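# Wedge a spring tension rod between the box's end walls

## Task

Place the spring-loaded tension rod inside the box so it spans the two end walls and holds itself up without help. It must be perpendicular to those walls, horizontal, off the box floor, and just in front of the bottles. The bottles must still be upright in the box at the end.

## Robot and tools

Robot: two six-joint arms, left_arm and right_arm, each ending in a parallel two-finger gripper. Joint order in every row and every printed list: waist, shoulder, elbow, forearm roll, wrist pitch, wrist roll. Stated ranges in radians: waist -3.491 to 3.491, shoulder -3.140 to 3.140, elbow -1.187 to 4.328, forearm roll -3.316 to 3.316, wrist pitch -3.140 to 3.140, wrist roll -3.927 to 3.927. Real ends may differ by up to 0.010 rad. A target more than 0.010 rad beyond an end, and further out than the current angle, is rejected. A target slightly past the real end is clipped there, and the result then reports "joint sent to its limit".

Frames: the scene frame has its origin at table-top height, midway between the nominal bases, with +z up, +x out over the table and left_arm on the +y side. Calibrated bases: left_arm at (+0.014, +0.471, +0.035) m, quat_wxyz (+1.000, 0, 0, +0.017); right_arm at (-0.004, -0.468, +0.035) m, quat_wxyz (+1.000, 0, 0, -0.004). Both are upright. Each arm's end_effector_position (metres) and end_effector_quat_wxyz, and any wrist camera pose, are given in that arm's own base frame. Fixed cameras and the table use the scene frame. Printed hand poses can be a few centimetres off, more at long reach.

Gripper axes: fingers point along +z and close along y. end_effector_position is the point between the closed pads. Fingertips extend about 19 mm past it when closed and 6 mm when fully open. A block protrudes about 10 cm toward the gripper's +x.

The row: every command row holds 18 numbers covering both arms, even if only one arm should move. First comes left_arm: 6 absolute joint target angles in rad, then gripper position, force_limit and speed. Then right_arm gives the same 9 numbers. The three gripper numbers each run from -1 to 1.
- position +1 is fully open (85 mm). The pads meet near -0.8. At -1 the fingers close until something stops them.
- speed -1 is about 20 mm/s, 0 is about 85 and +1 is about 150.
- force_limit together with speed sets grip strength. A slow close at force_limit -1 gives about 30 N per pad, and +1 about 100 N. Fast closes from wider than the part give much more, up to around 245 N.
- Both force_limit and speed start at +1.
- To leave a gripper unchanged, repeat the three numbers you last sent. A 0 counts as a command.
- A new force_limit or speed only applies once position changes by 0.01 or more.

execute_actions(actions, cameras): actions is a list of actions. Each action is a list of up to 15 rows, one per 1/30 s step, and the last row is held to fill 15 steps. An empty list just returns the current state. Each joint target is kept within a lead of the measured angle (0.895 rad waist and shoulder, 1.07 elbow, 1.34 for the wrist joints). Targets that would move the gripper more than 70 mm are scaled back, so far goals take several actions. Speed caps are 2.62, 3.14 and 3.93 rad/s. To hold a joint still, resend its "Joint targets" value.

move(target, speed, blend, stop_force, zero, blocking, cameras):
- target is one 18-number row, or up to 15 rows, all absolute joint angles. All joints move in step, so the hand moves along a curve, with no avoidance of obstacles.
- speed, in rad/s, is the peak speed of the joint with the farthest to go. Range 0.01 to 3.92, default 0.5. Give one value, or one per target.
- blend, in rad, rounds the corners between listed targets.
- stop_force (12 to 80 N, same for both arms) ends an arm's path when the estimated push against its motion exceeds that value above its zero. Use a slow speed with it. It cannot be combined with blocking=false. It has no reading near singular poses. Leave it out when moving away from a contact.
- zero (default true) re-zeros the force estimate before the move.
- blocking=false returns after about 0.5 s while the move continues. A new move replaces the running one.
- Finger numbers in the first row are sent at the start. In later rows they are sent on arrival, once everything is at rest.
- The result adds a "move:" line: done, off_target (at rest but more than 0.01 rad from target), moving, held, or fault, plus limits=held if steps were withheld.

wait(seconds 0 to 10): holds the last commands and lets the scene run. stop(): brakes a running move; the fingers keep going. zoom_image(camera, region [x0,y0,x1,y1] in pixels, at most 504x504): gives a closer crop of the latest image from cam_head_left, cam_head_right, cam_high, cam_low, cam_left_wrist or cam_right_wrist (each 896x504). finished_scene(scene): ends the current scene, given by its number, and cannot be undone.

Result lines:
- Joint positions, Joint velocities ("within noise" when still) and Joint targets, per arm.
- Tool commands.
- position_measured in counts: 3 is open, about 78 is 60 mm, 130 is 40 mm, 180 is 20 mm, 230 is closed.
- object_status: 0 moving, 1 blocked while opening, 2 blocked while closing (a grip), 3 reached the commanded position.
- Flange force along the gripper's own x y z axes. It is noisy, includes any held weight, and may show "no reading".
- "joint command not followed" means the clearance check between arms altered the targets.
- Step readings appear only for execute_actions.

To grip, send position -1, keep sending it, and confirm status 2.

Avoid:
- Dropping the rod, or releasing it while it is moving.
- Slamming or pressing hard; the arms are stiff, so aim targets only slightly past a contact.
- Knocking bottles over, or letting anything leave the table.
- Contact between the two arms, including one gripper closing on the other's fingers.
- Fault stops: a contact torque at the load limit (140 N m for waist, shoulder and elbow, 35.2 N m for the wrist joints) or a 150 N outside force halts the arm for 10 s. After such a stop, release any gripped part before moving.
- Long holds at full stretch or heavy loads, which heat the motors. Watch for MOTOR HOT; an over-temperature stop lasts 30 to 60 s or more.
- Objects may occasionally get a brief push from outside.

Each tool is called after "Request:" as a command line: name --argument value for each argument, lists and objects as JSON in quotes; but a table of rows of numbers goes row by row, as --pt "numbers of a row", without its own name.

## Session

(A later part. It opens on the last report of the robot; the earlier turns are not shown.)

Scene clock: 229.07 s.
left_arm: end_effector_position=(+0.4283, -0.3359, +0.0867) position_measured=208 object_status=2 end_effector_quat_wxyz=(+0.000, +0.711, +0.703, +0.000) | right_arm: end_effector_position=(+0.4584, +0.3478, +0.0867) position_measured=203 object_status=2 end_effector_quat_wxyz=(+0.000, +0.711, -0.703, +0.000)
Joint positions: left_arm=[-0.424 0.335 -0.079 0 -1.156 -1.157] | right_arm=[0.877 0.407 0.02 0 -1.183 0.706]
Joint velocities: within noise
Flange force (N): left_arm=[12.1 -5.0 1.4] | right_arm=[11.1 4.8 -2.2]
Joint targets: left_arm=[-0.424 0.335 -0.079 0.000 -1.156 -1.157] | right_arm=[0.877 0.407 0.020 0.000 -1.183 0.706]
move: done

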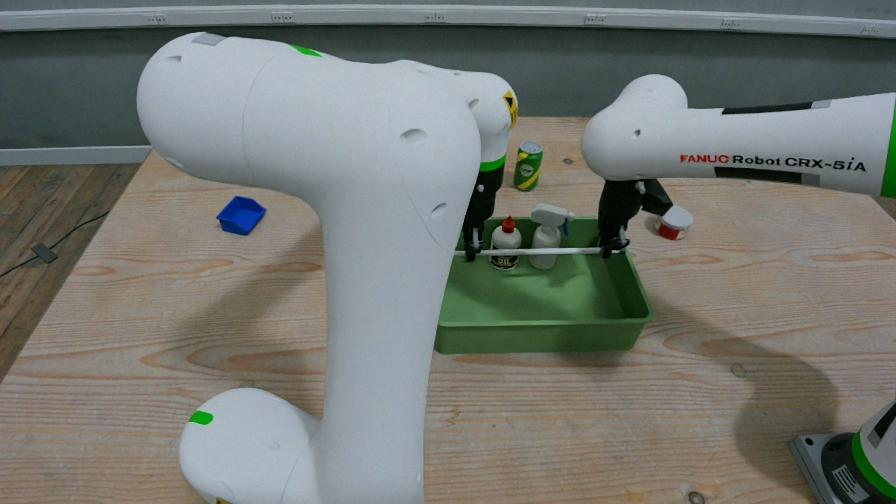

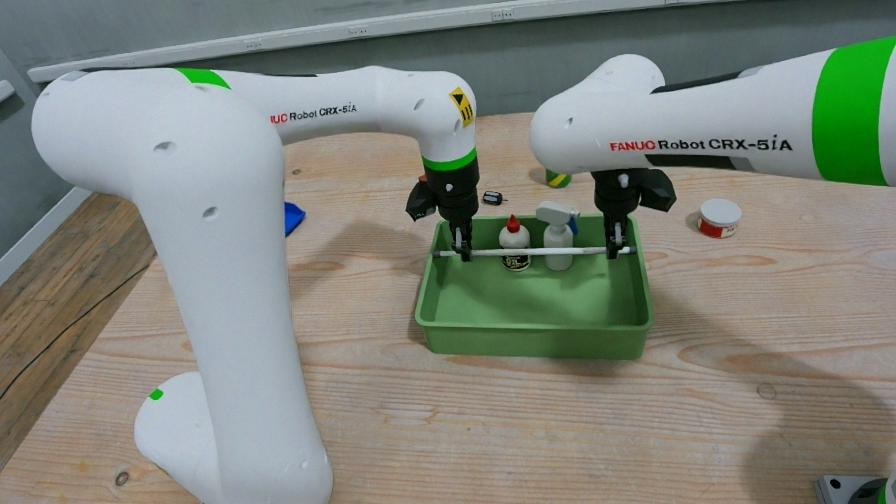

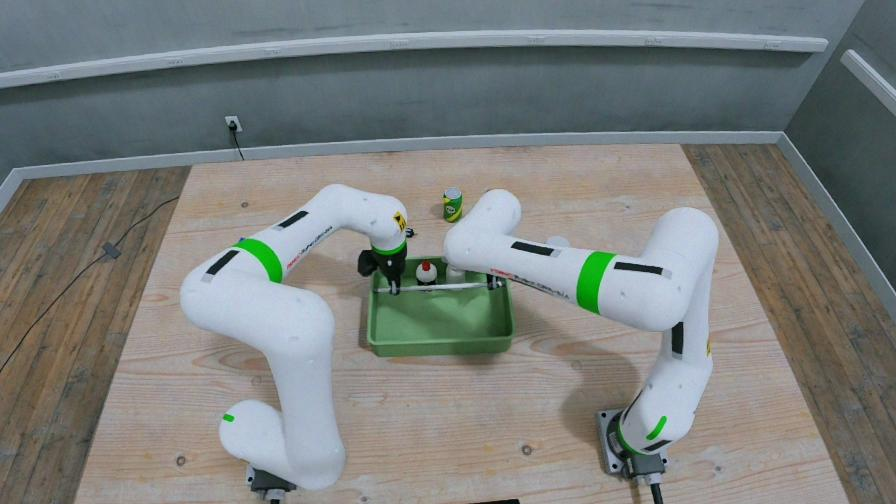

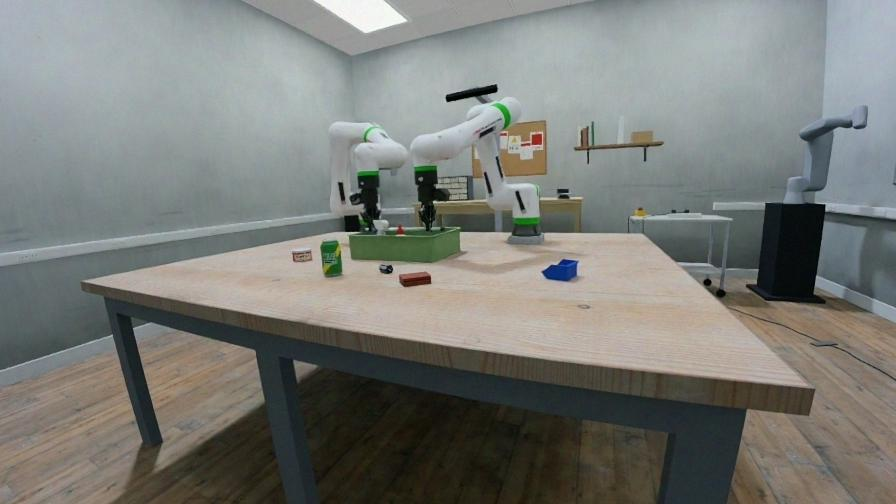

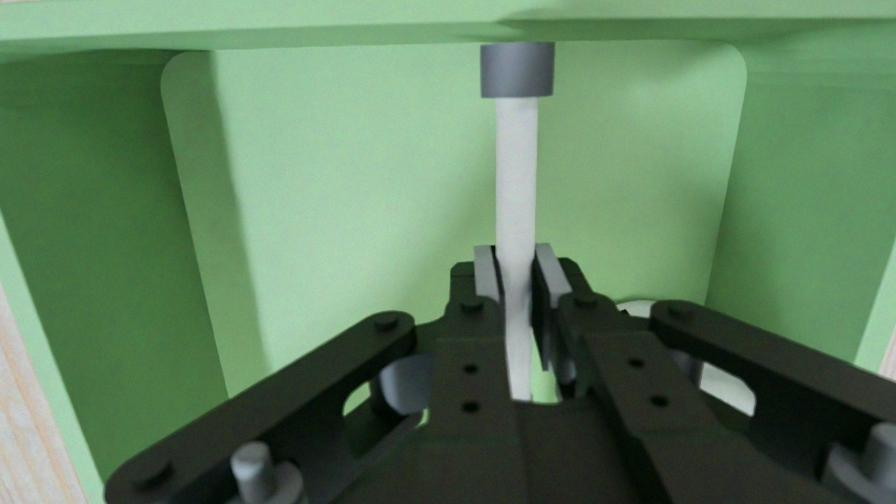

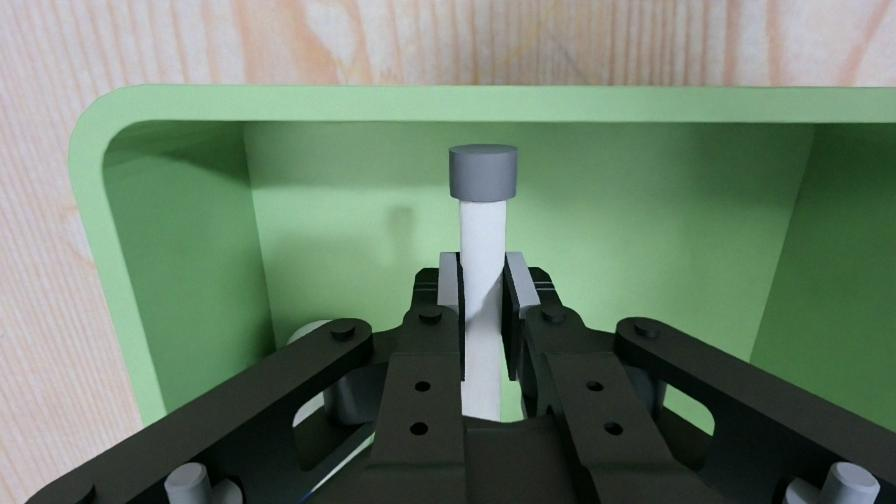

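Request:
move --target '[-0.4147,0.3601,-0.0457,0,-1.1650,-1.1923,-0.98,0.5,-1,0.8683,0.4184,0.0356,0,-1.1880,0.6887,-1,0.3,-1]' --speed 0.06 --cameras '["cam_head_right","cam_high","cam_left_wrist","cam_right_wrist","cam_low"]'

Request:
zoom_image --camera "cam_high" --region '[355, 240, 525, 370]'

Request:
zoom_image --camera "cam_low" --region '[335, 190, 475, 270]'

Request:
zoom_image --camera "cam_head_right" --region '[405, 200, 665, 340]'

Scene clock: 244.27 s.
left_arm: end_effector_position=(+0.4414, -0.3364, +0.0866) position_measured=208 object_status=2 end_effector_quat_wxyz=(+0.000, +0.720, +0.694, +0.000) | right_arm: end_effector_position=(+0.4646, +0.3476, +0.0866) position_measured=203 object_status=2 end_effector_quat_wxyz=(+0.000, +0.702, -0.712, +0.000)
Joint positions: left_arm=[-0.415 0.36 -0.046 0 -1.165 -1.192] | right_arm=[0.868 0.418 0.036 0 -1.188 0.689]
Joint velocities: within noise
Flange force (N): left_arm=[12.3 -5.2 1.4] | right_arm=[11.3 5.2 -1.6]
Joint targets: left_arm=[-0.415 0.360 -0.046 0.000 -1.165 -1.192] | right_arm=[0.868 0.418 0.036 0.000 -1.188 0.689]
move: done
Images, in order (width x height): cam_head_right 896x504, cam_high 896x504, cam_low 896x504, cam_left_wrist 896x504, cam_right_wrist 896x504.

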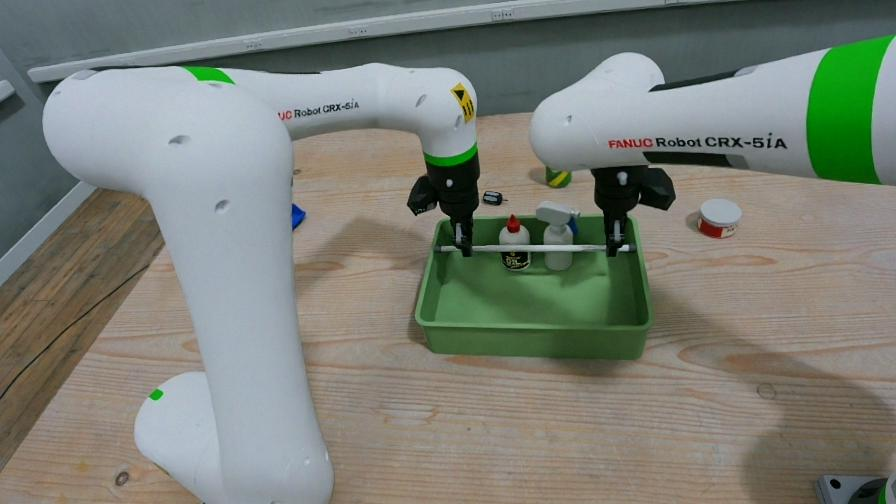

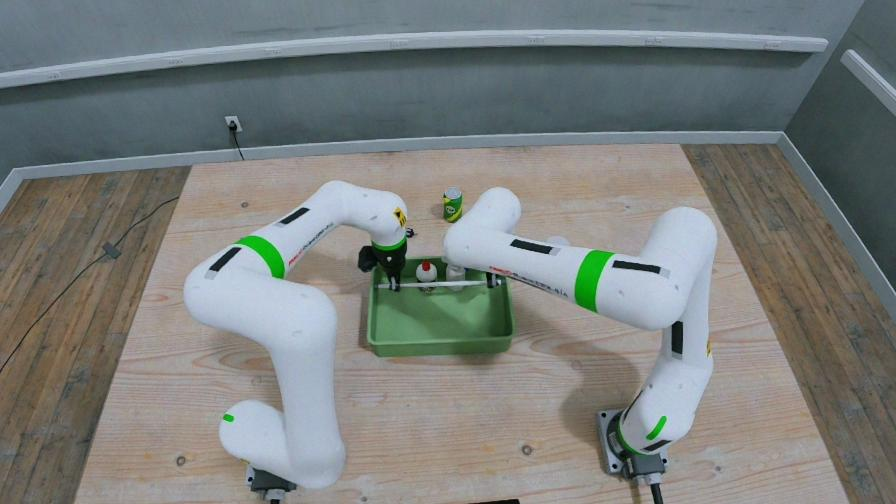

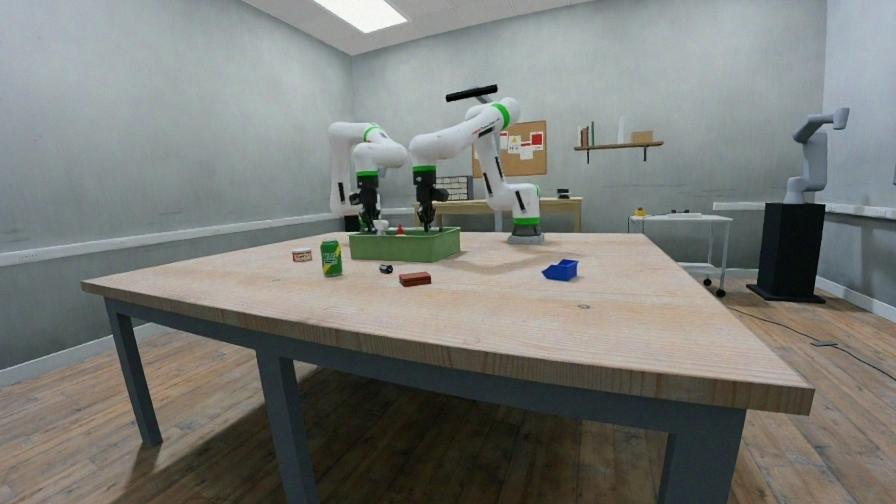

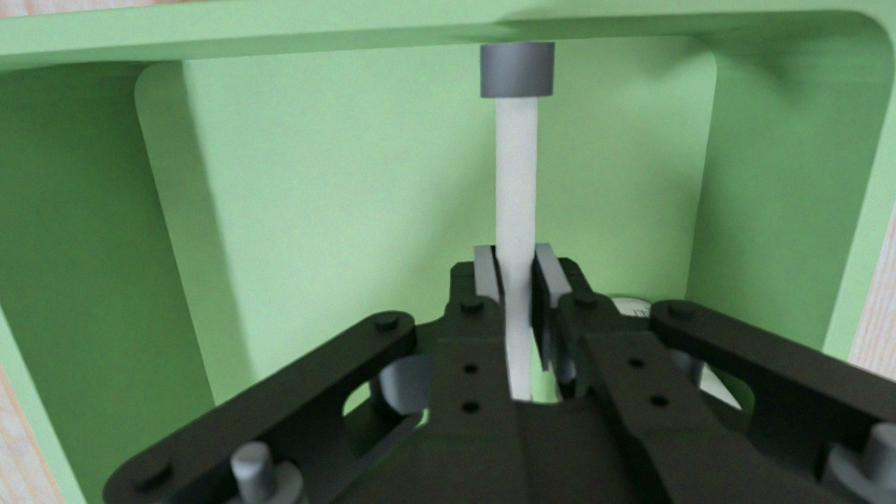

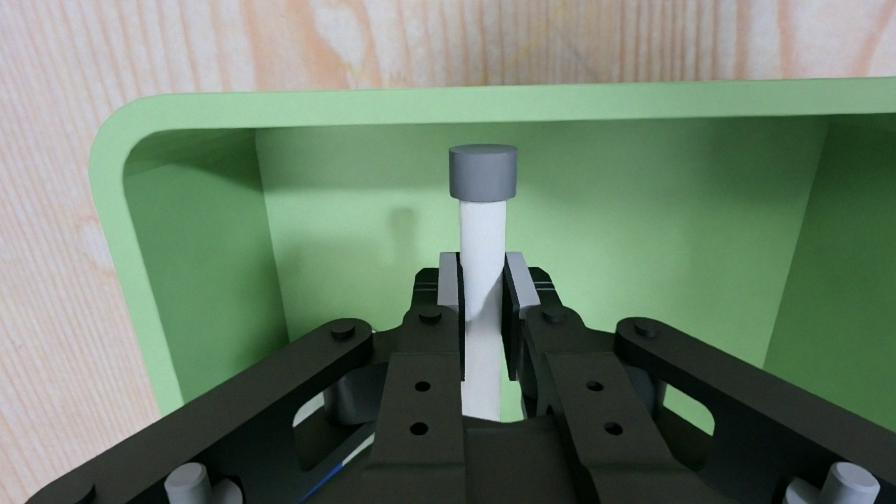

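Scaled by 2.965 from the camera's 896x504 image, which has a finer 1280x720 frame.

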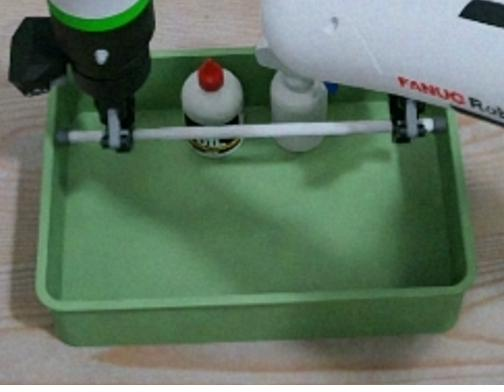

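Scaled by 3.600 from the camera's 896x504 image, which has a finer 1280x720 frame.

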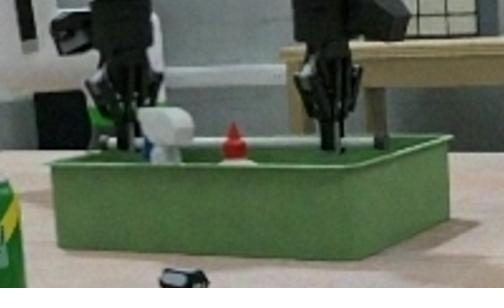

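Scaled by 1.938 from the camera's 896x504 image, which has a finer 1280x720 frame.

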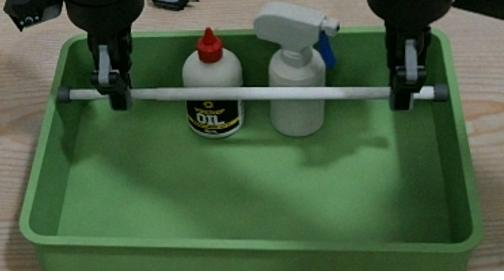

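Request:
move --target '[-0.4147,0.3867,-0.0754,0,-1.1087,-1.1923,-0.98,0.5,-1,0.8683,0.4437,0.0060,0,-1.1331,0.6887,-1,0.3,-1]' --speed 0.05 --stop_force 20 --cameras '["cam_head_right","cam_left_wrist","cam_right_wrist"]'

Request:
zoom_image --camera "cam_head_right" --region '[405, 180, 665, 340]'

Scene clock: 248.97 s.
left_arm: end_effector_position=(+0.4414, -0.3364, +0.0606) position_measured=208 object_status=2 end_effector_quat_wxyz=(+0.000, +0.720, +0.694, +0.000) | right_arm: end_effector_position=(+0.4646, +0.3476, +0.0607) position_measured=203 object_status=2 end_effector_quat_wxyz=(+0.000, +0.702, -0.712, +0.000)
Joint positions: left_arm=[-0.415 0.387 -0.075 0 -1.109 -1.192] | right_arm=[0.868 0.444 0.006 0 -1.133 0.689]
Joint velocities: within noise
Flange force (N): left_arm=[12.9 -5.1 1.0] | right_arm=[11.4 5.5 -1.8]
Joint targets: left_arm=[-0.415 0.387 -0.075 0.000 -1.109 -1.192] | right_arm=[0.868 0.444 0.006 0.000 -1.133 0.689]
move: done
Images, in order (width x height): cam_head_right 896x504, cam_left_wrist 896x504, cam_right_wrist 896x504.

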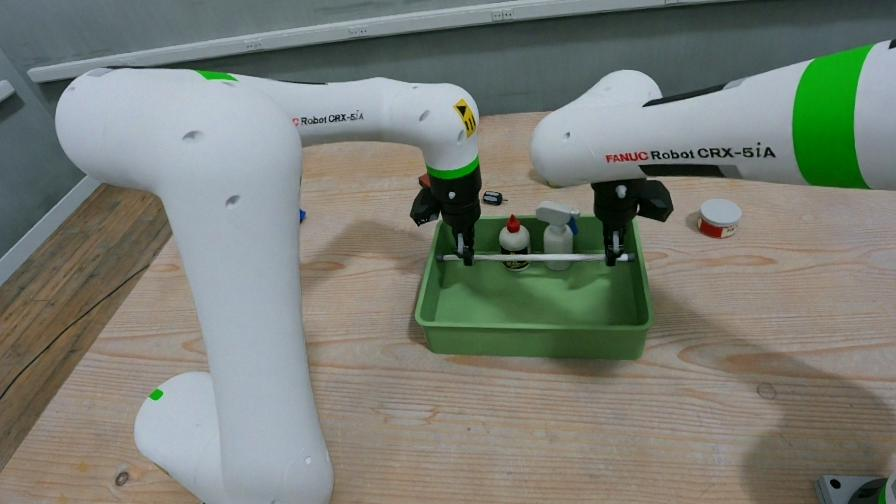

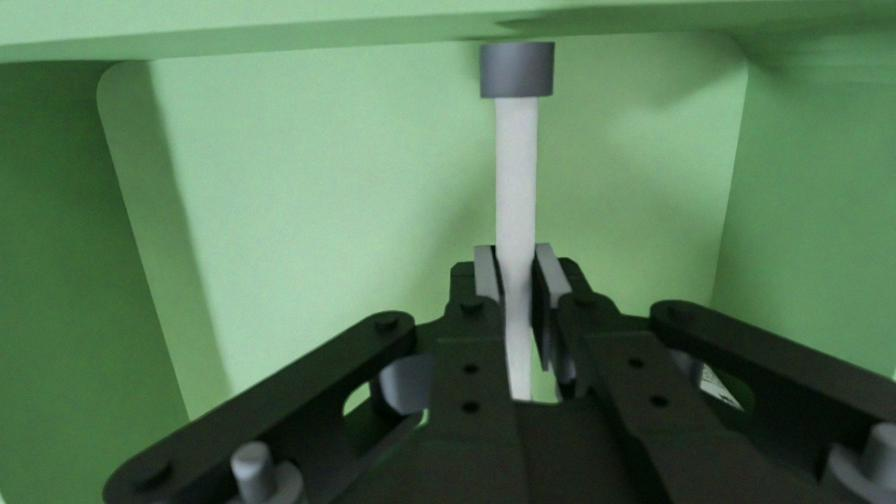

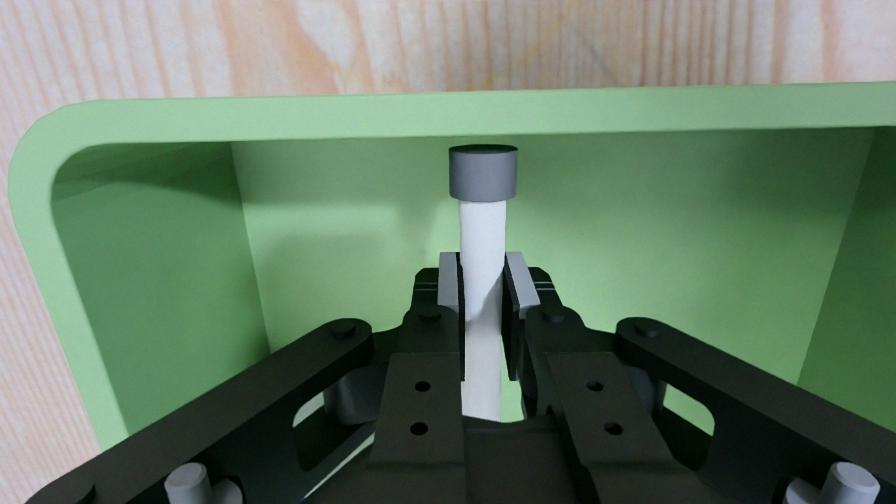

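Scaled by 1.938 from the camera's 896x504 image, which has a finer 1280x720 frame.

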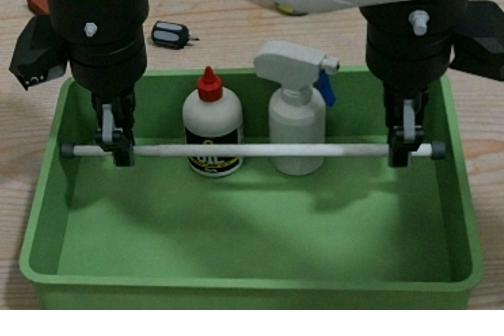

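Request:
move --target '[-0.4147,0.4197,-0.1036,0,-1.0475,-1.1923,-0.98,0.5,-1,0.8683,0.4750,-0.0221,0,-1.0737,0.6887,-1,0.3,-1]' --speed 0.04 --stop_force 15

Request:
zoom_image --camera "cam_head_right" --region '[405, 180, 665, 340]'

Request:
zoom_image --camera "cam_high" --region '[355, 240, 525, 370]'

Scene clock: 253.47 s.
left_arm: end_effector_position=(+0.4414, -0.3364, +0.0322) position_measured=208 object_status=2 end_effector_quat_wxyz=(+0.000, +0.720, +0.694, +0.000) | right_arm: end_effector_position=(+0.4646, +0.3476, +0.0322) position_measured=203 object_status=2 end_effector_quat_wxyz=(+0.000, +0.702, -0.712, +0.000)
Joint positions: left_arm=[-0.415 0.42 -0.104 0 -1.047 -1.192] | right_arm=[0.868 0.475 -0.022 0 -1.074 0.689]
Joint velocities: within noise
Flange force (N): left_arm=[12.5 -4.9 0.7] | right_arm=[11.3 5.8 -2.7]
Joint targets: left_arm=[-0.415 0.420 -0.104 0.000 -1.047 -1.192] | right_arm=[0.868 0.475 -0.022 0.000 -1.074 0.689]
move: done

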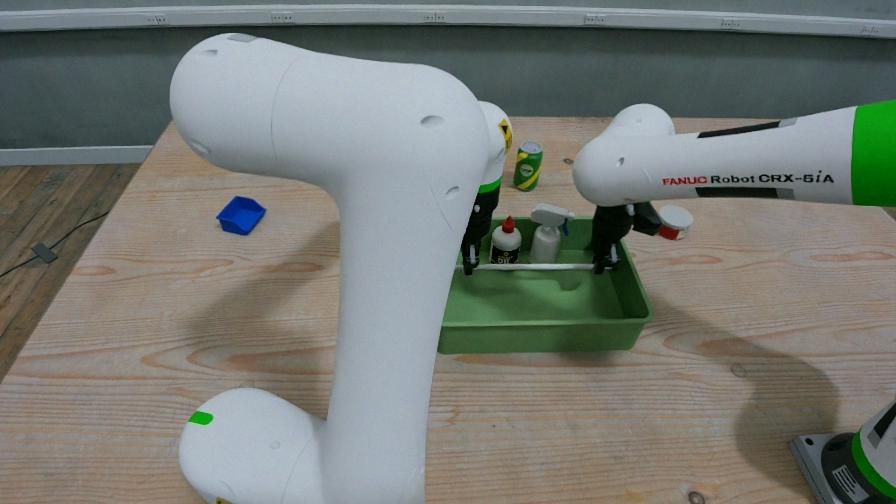

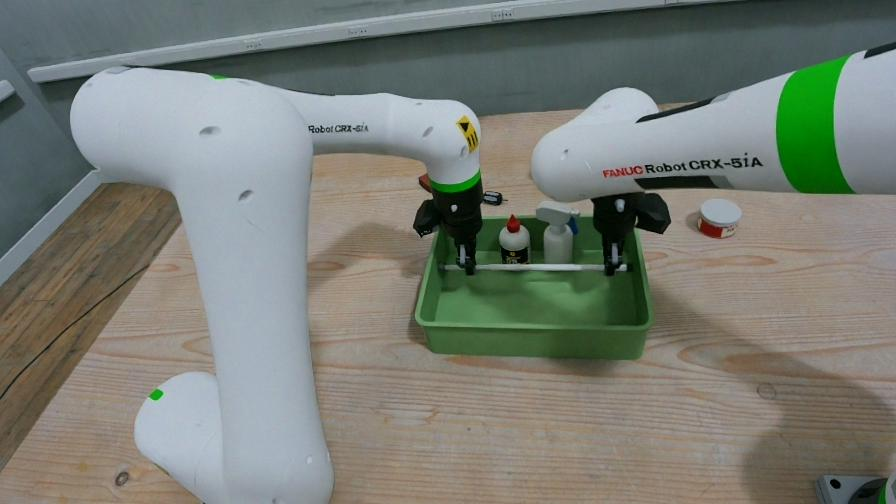

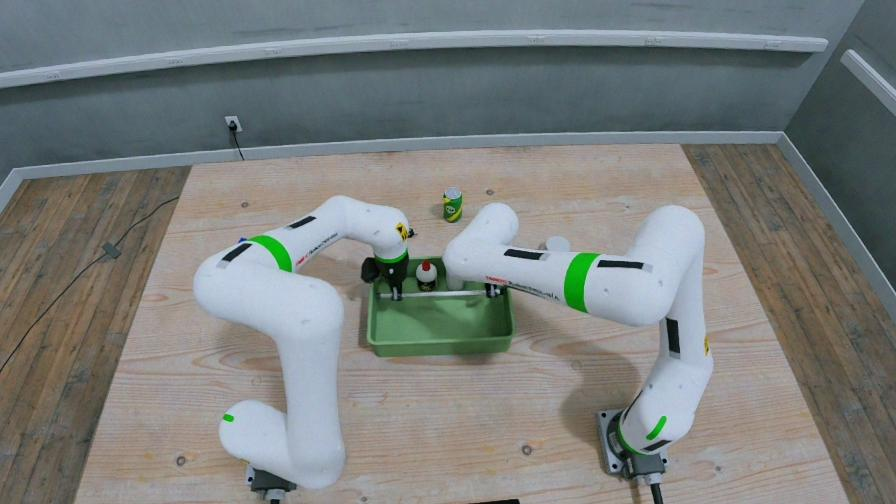

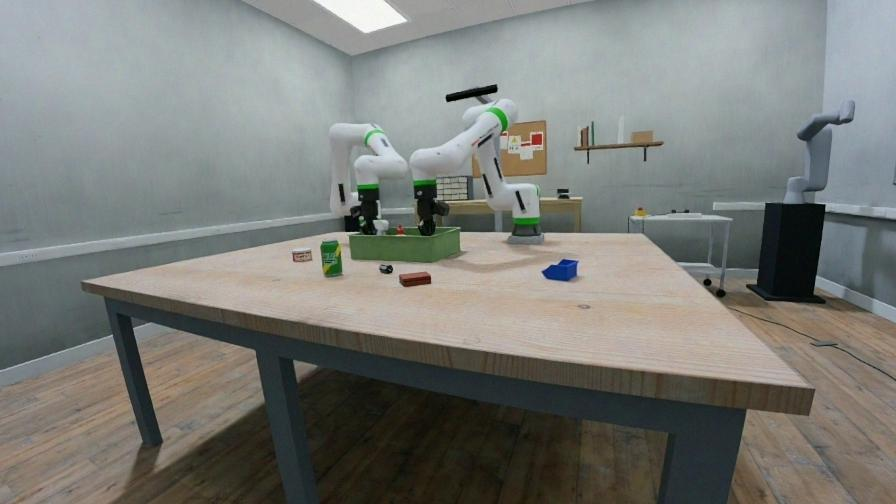

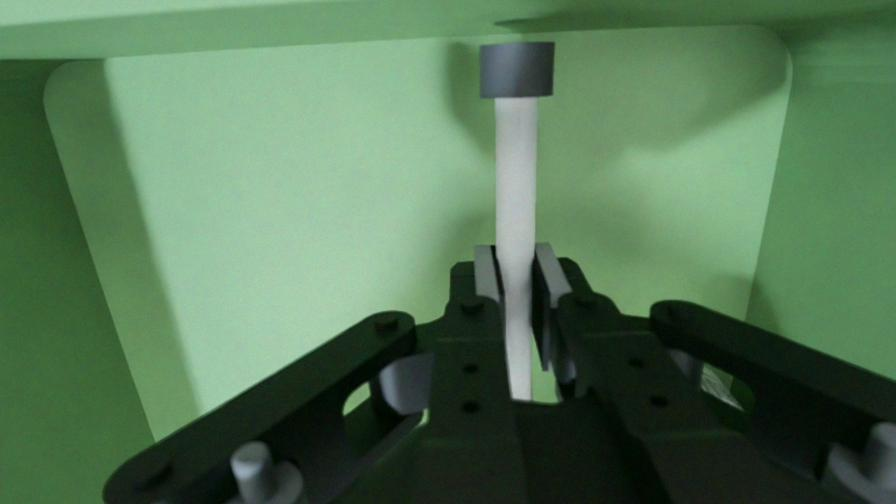

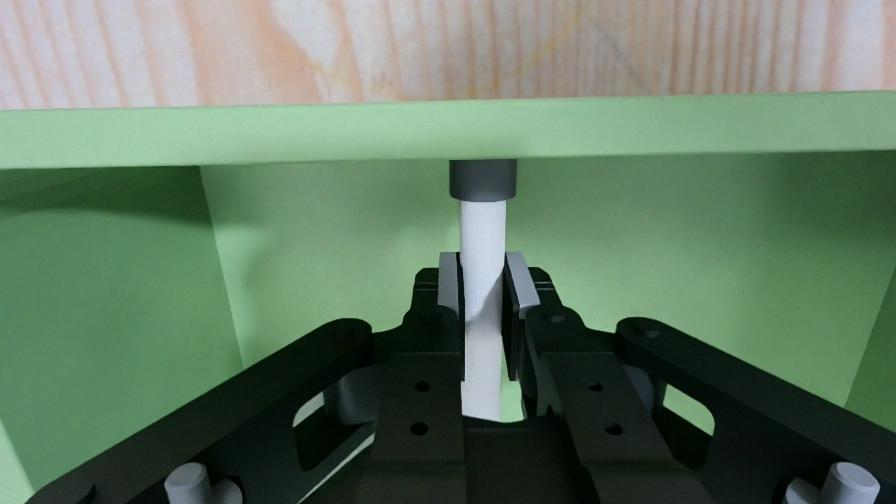

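Scaled by 1.938 from the camera's 896x504 image, which has a finer 1280x720 frame.

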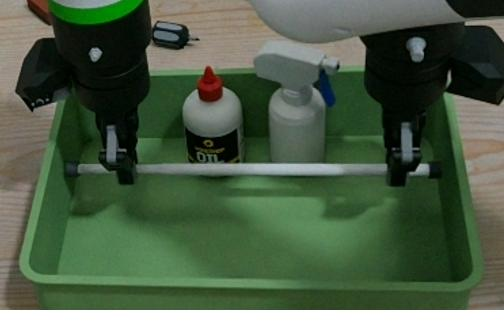

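Scaled by 2.965 from the camera's 896x504 image, which has a finer 1280x720 frame.

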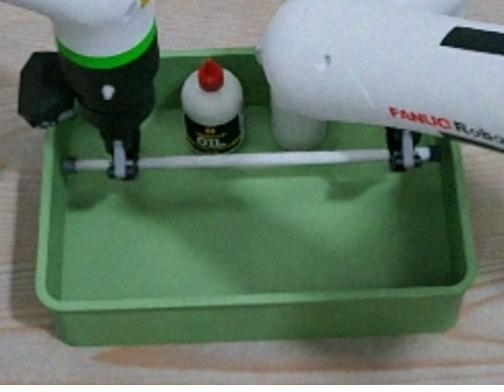

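Request:
move --target '[-0.4014,0.4557,-0.0509,0,-1.0642,-1.2056,-0.98,0.5,-1,0.8425,0.5110,0.0321,0,-1.0919,0.7145,-1,0.3,-1]' --speed 0.04 --stop_force 15

Request:
zoom_image --camera "cam_head_right" --region '[405, 180, 665, 340]'

Request:
zoom_image --camera "cam_high" --region '[355, 240, 525, 370]'

Scene clock: 257.93 s.
left_arm: end_effector_position=(+0.4614, -0.3371, +0.0321) position_measured=208 object_status=2 end_effector_quat_wxyz=(+0.000, +0.720, +0.694, +0.000) | right_arm: end_effector_position=(+0.4845, +0.3479, +0.0321) position_measured=203 object_status=2 end_effector_quat_wxyz=(+0.000, +0.702, -0.712, +0.000)
Joint positions: left_arm=[-0.401 0.456 -0.051 0 -1.064 -1.206] | right_arm=[0.842 0.511 0.032 0 -1.092 0.715]
Joint velocities: within noise
Flange force (N): left_arm=[12.1 -5.5 0.3] | right_arm=[10.6 5.0 -2.5]
Joint targets: left_arm=[-0.401 0.456 -0.051 0.000 -1.064 -1.206] | right_arm=[0.843 0.511 0.032 0.000 -1.092 0.714]
move: done

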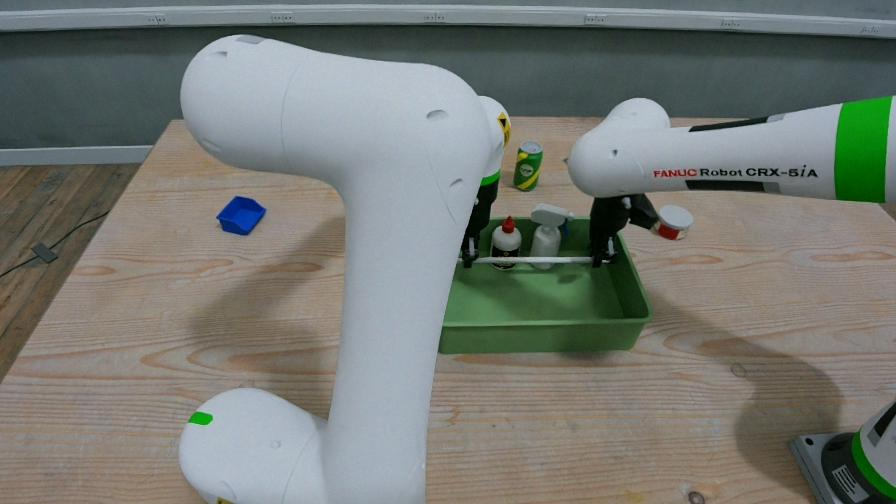

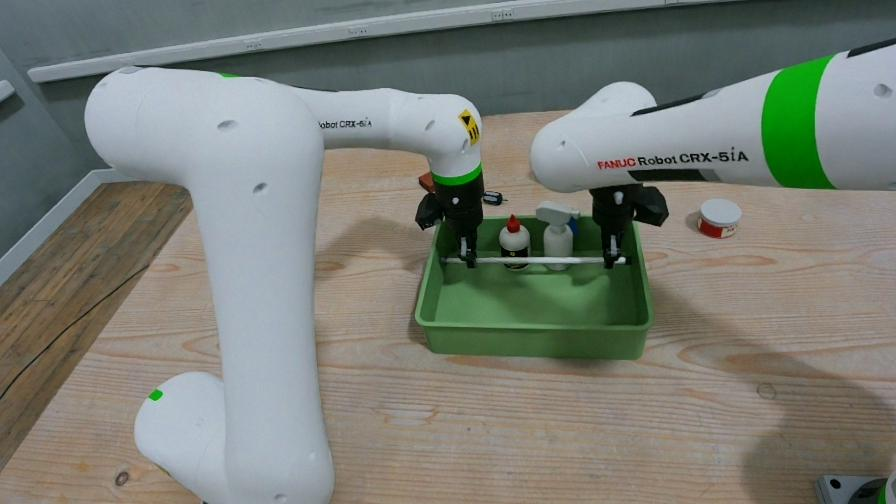

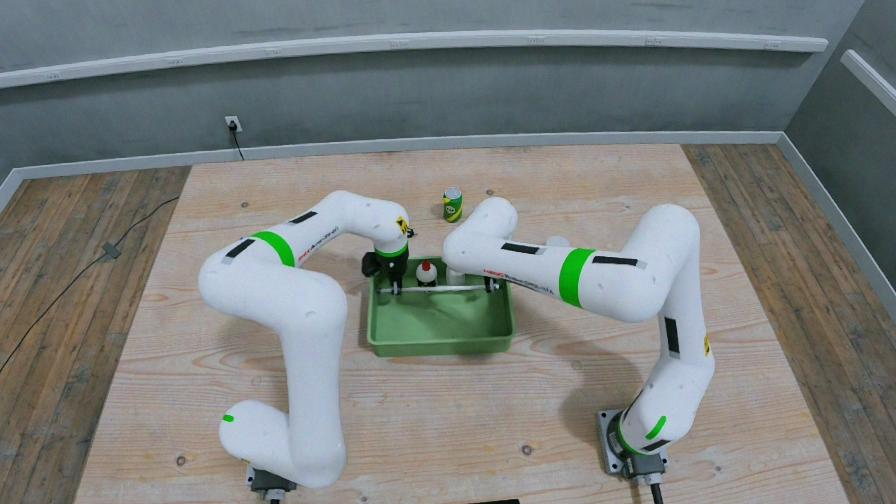

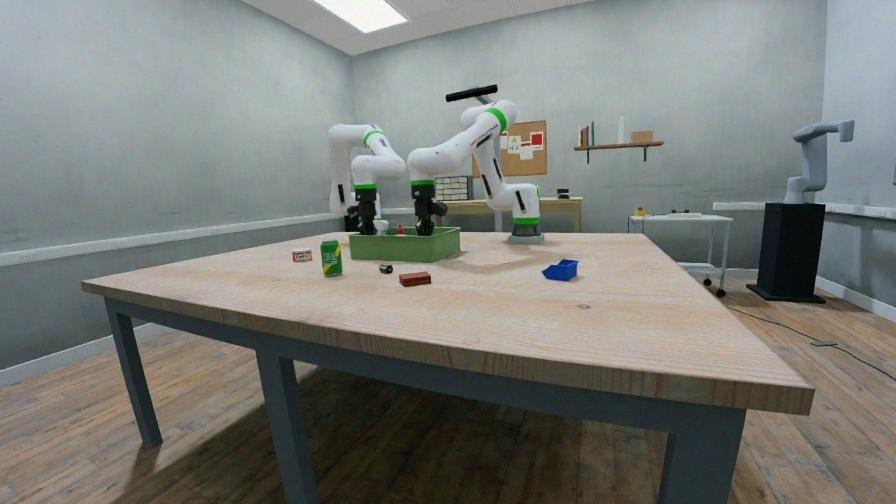

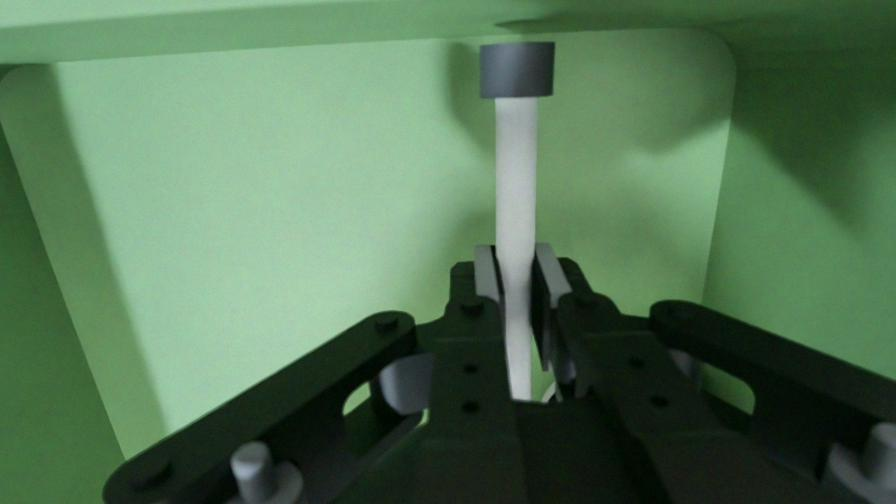

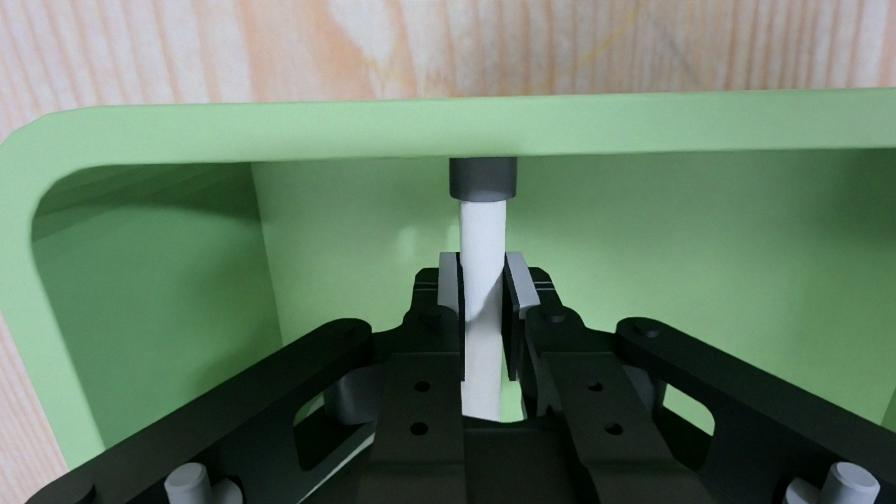

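Scaled by 1.938 from the camera's 896x504 image, which has a finer 1280x720 frame.

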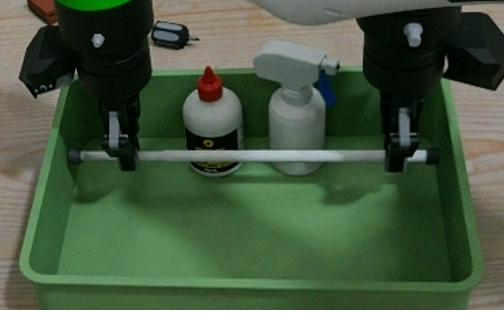

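Scaled by 2.965 from the camera's 896x504 image, which has a finer 1280x720 frame.

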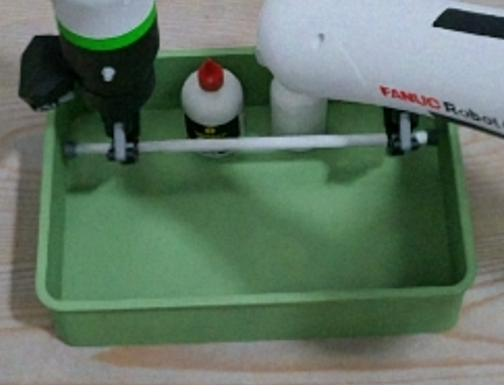

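Request:
move --target '[-0.3811,0.4413,-0.0722,0,-1.0573,-1.2259,-0.98,0.5,-1,0.8286,0.4955,0.0085,0,-1.0838,0.7284,-1,0.3,-1]' --speed 0.01 --stop_force 12 --cameras '["cam_head_right","cam_high","cam_left_wrist","cam_right_wrist"]'

Request:
zoom_image --camera "cam_head_right" --region '[405, 180, 665, 340]'

Scene clock: 263.67 s.
left_arm: end_effector_position=(+0.4617, -0.3309, +0.0322) position_measured=208 object_status=2 end_effector_quat_wxyz=(+0.000, +0.720, +0.694, +0.000) | right_arm: end_effector_position=(+0.4846, +0.3419, +0.0322) position_measured=203 object_status=2 end_effector_quat_wxyz=(+0.000, +0.702, -0.712, +0.000)
Joint positions: left_arm=[-0.391 0.448 -0.062 0 -1.06 -1.216] | right_arm=[0.835 0.503 0.02 0 -1.087 0.722]
Joint velocities: within noise
Flange force (N): left_arm=[-1.2 -5.5 2.6] | right_arm=[-3.5 5.0 -1.5]
Joint targets: left_arm=[-0.391 0.448 -0.062 0.000 -1.061 -1.216] | right_arm=[0.835 0.503 0.020 0.000 -1.088 0.722]
move: contact (left_arm, right_arm); right_arm: the elbow is farthest, 0.011 rad from its target
Images, in order (width x height): cam_head_right 896x504, cam_high 896x504, cam_left_wrist 896x504, cam_right_wrist 896x504.

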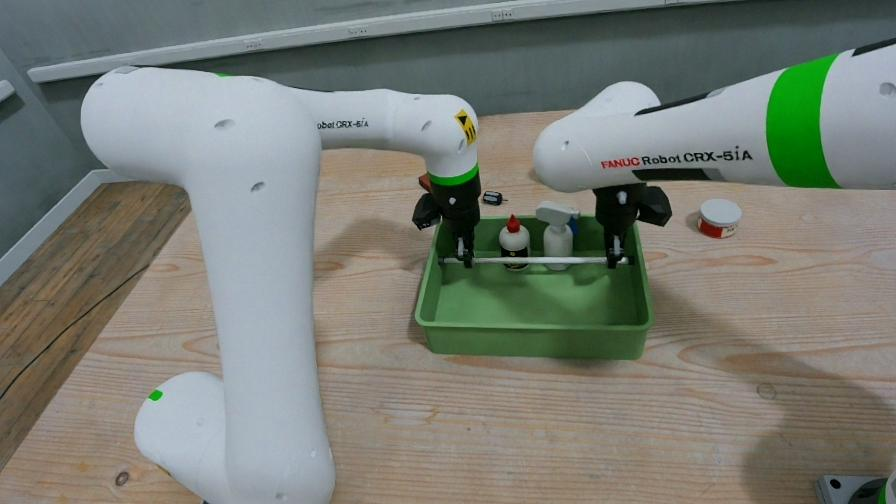

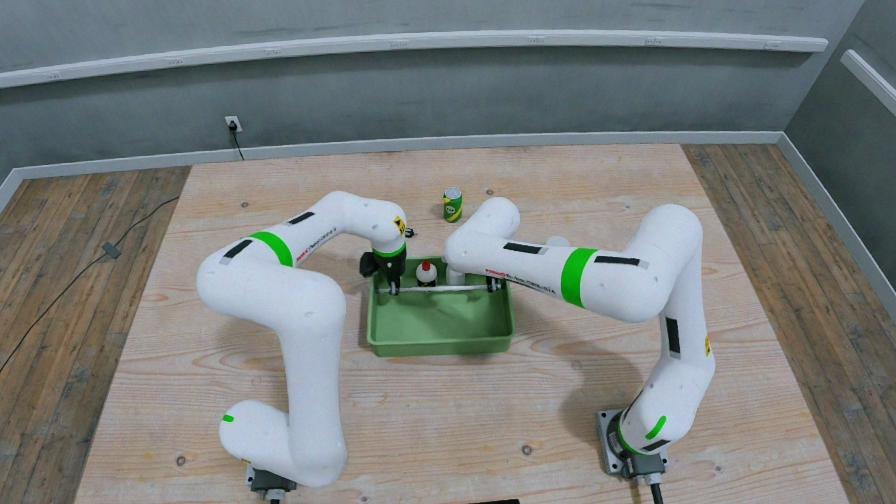

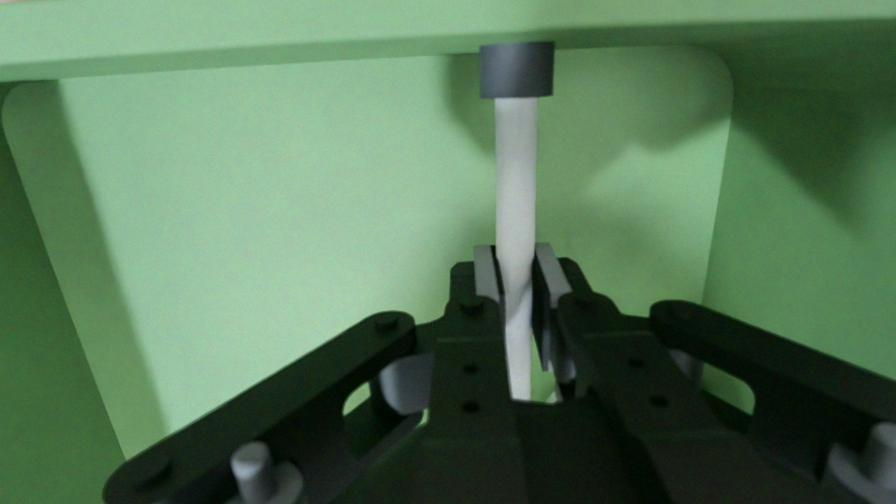

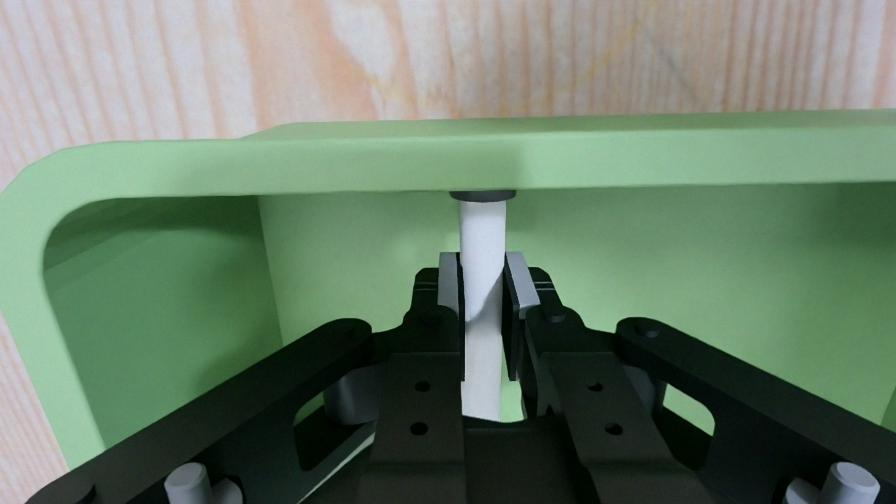

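Scaled by 1.938 from the camera's 896x504 image, which has a finer 1280x720 frame.

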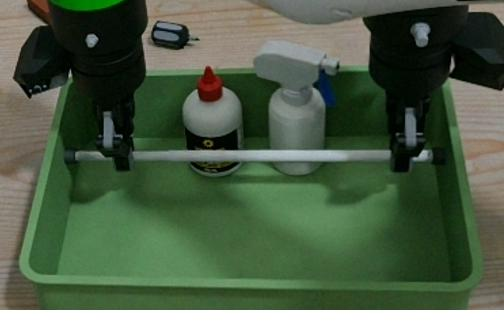

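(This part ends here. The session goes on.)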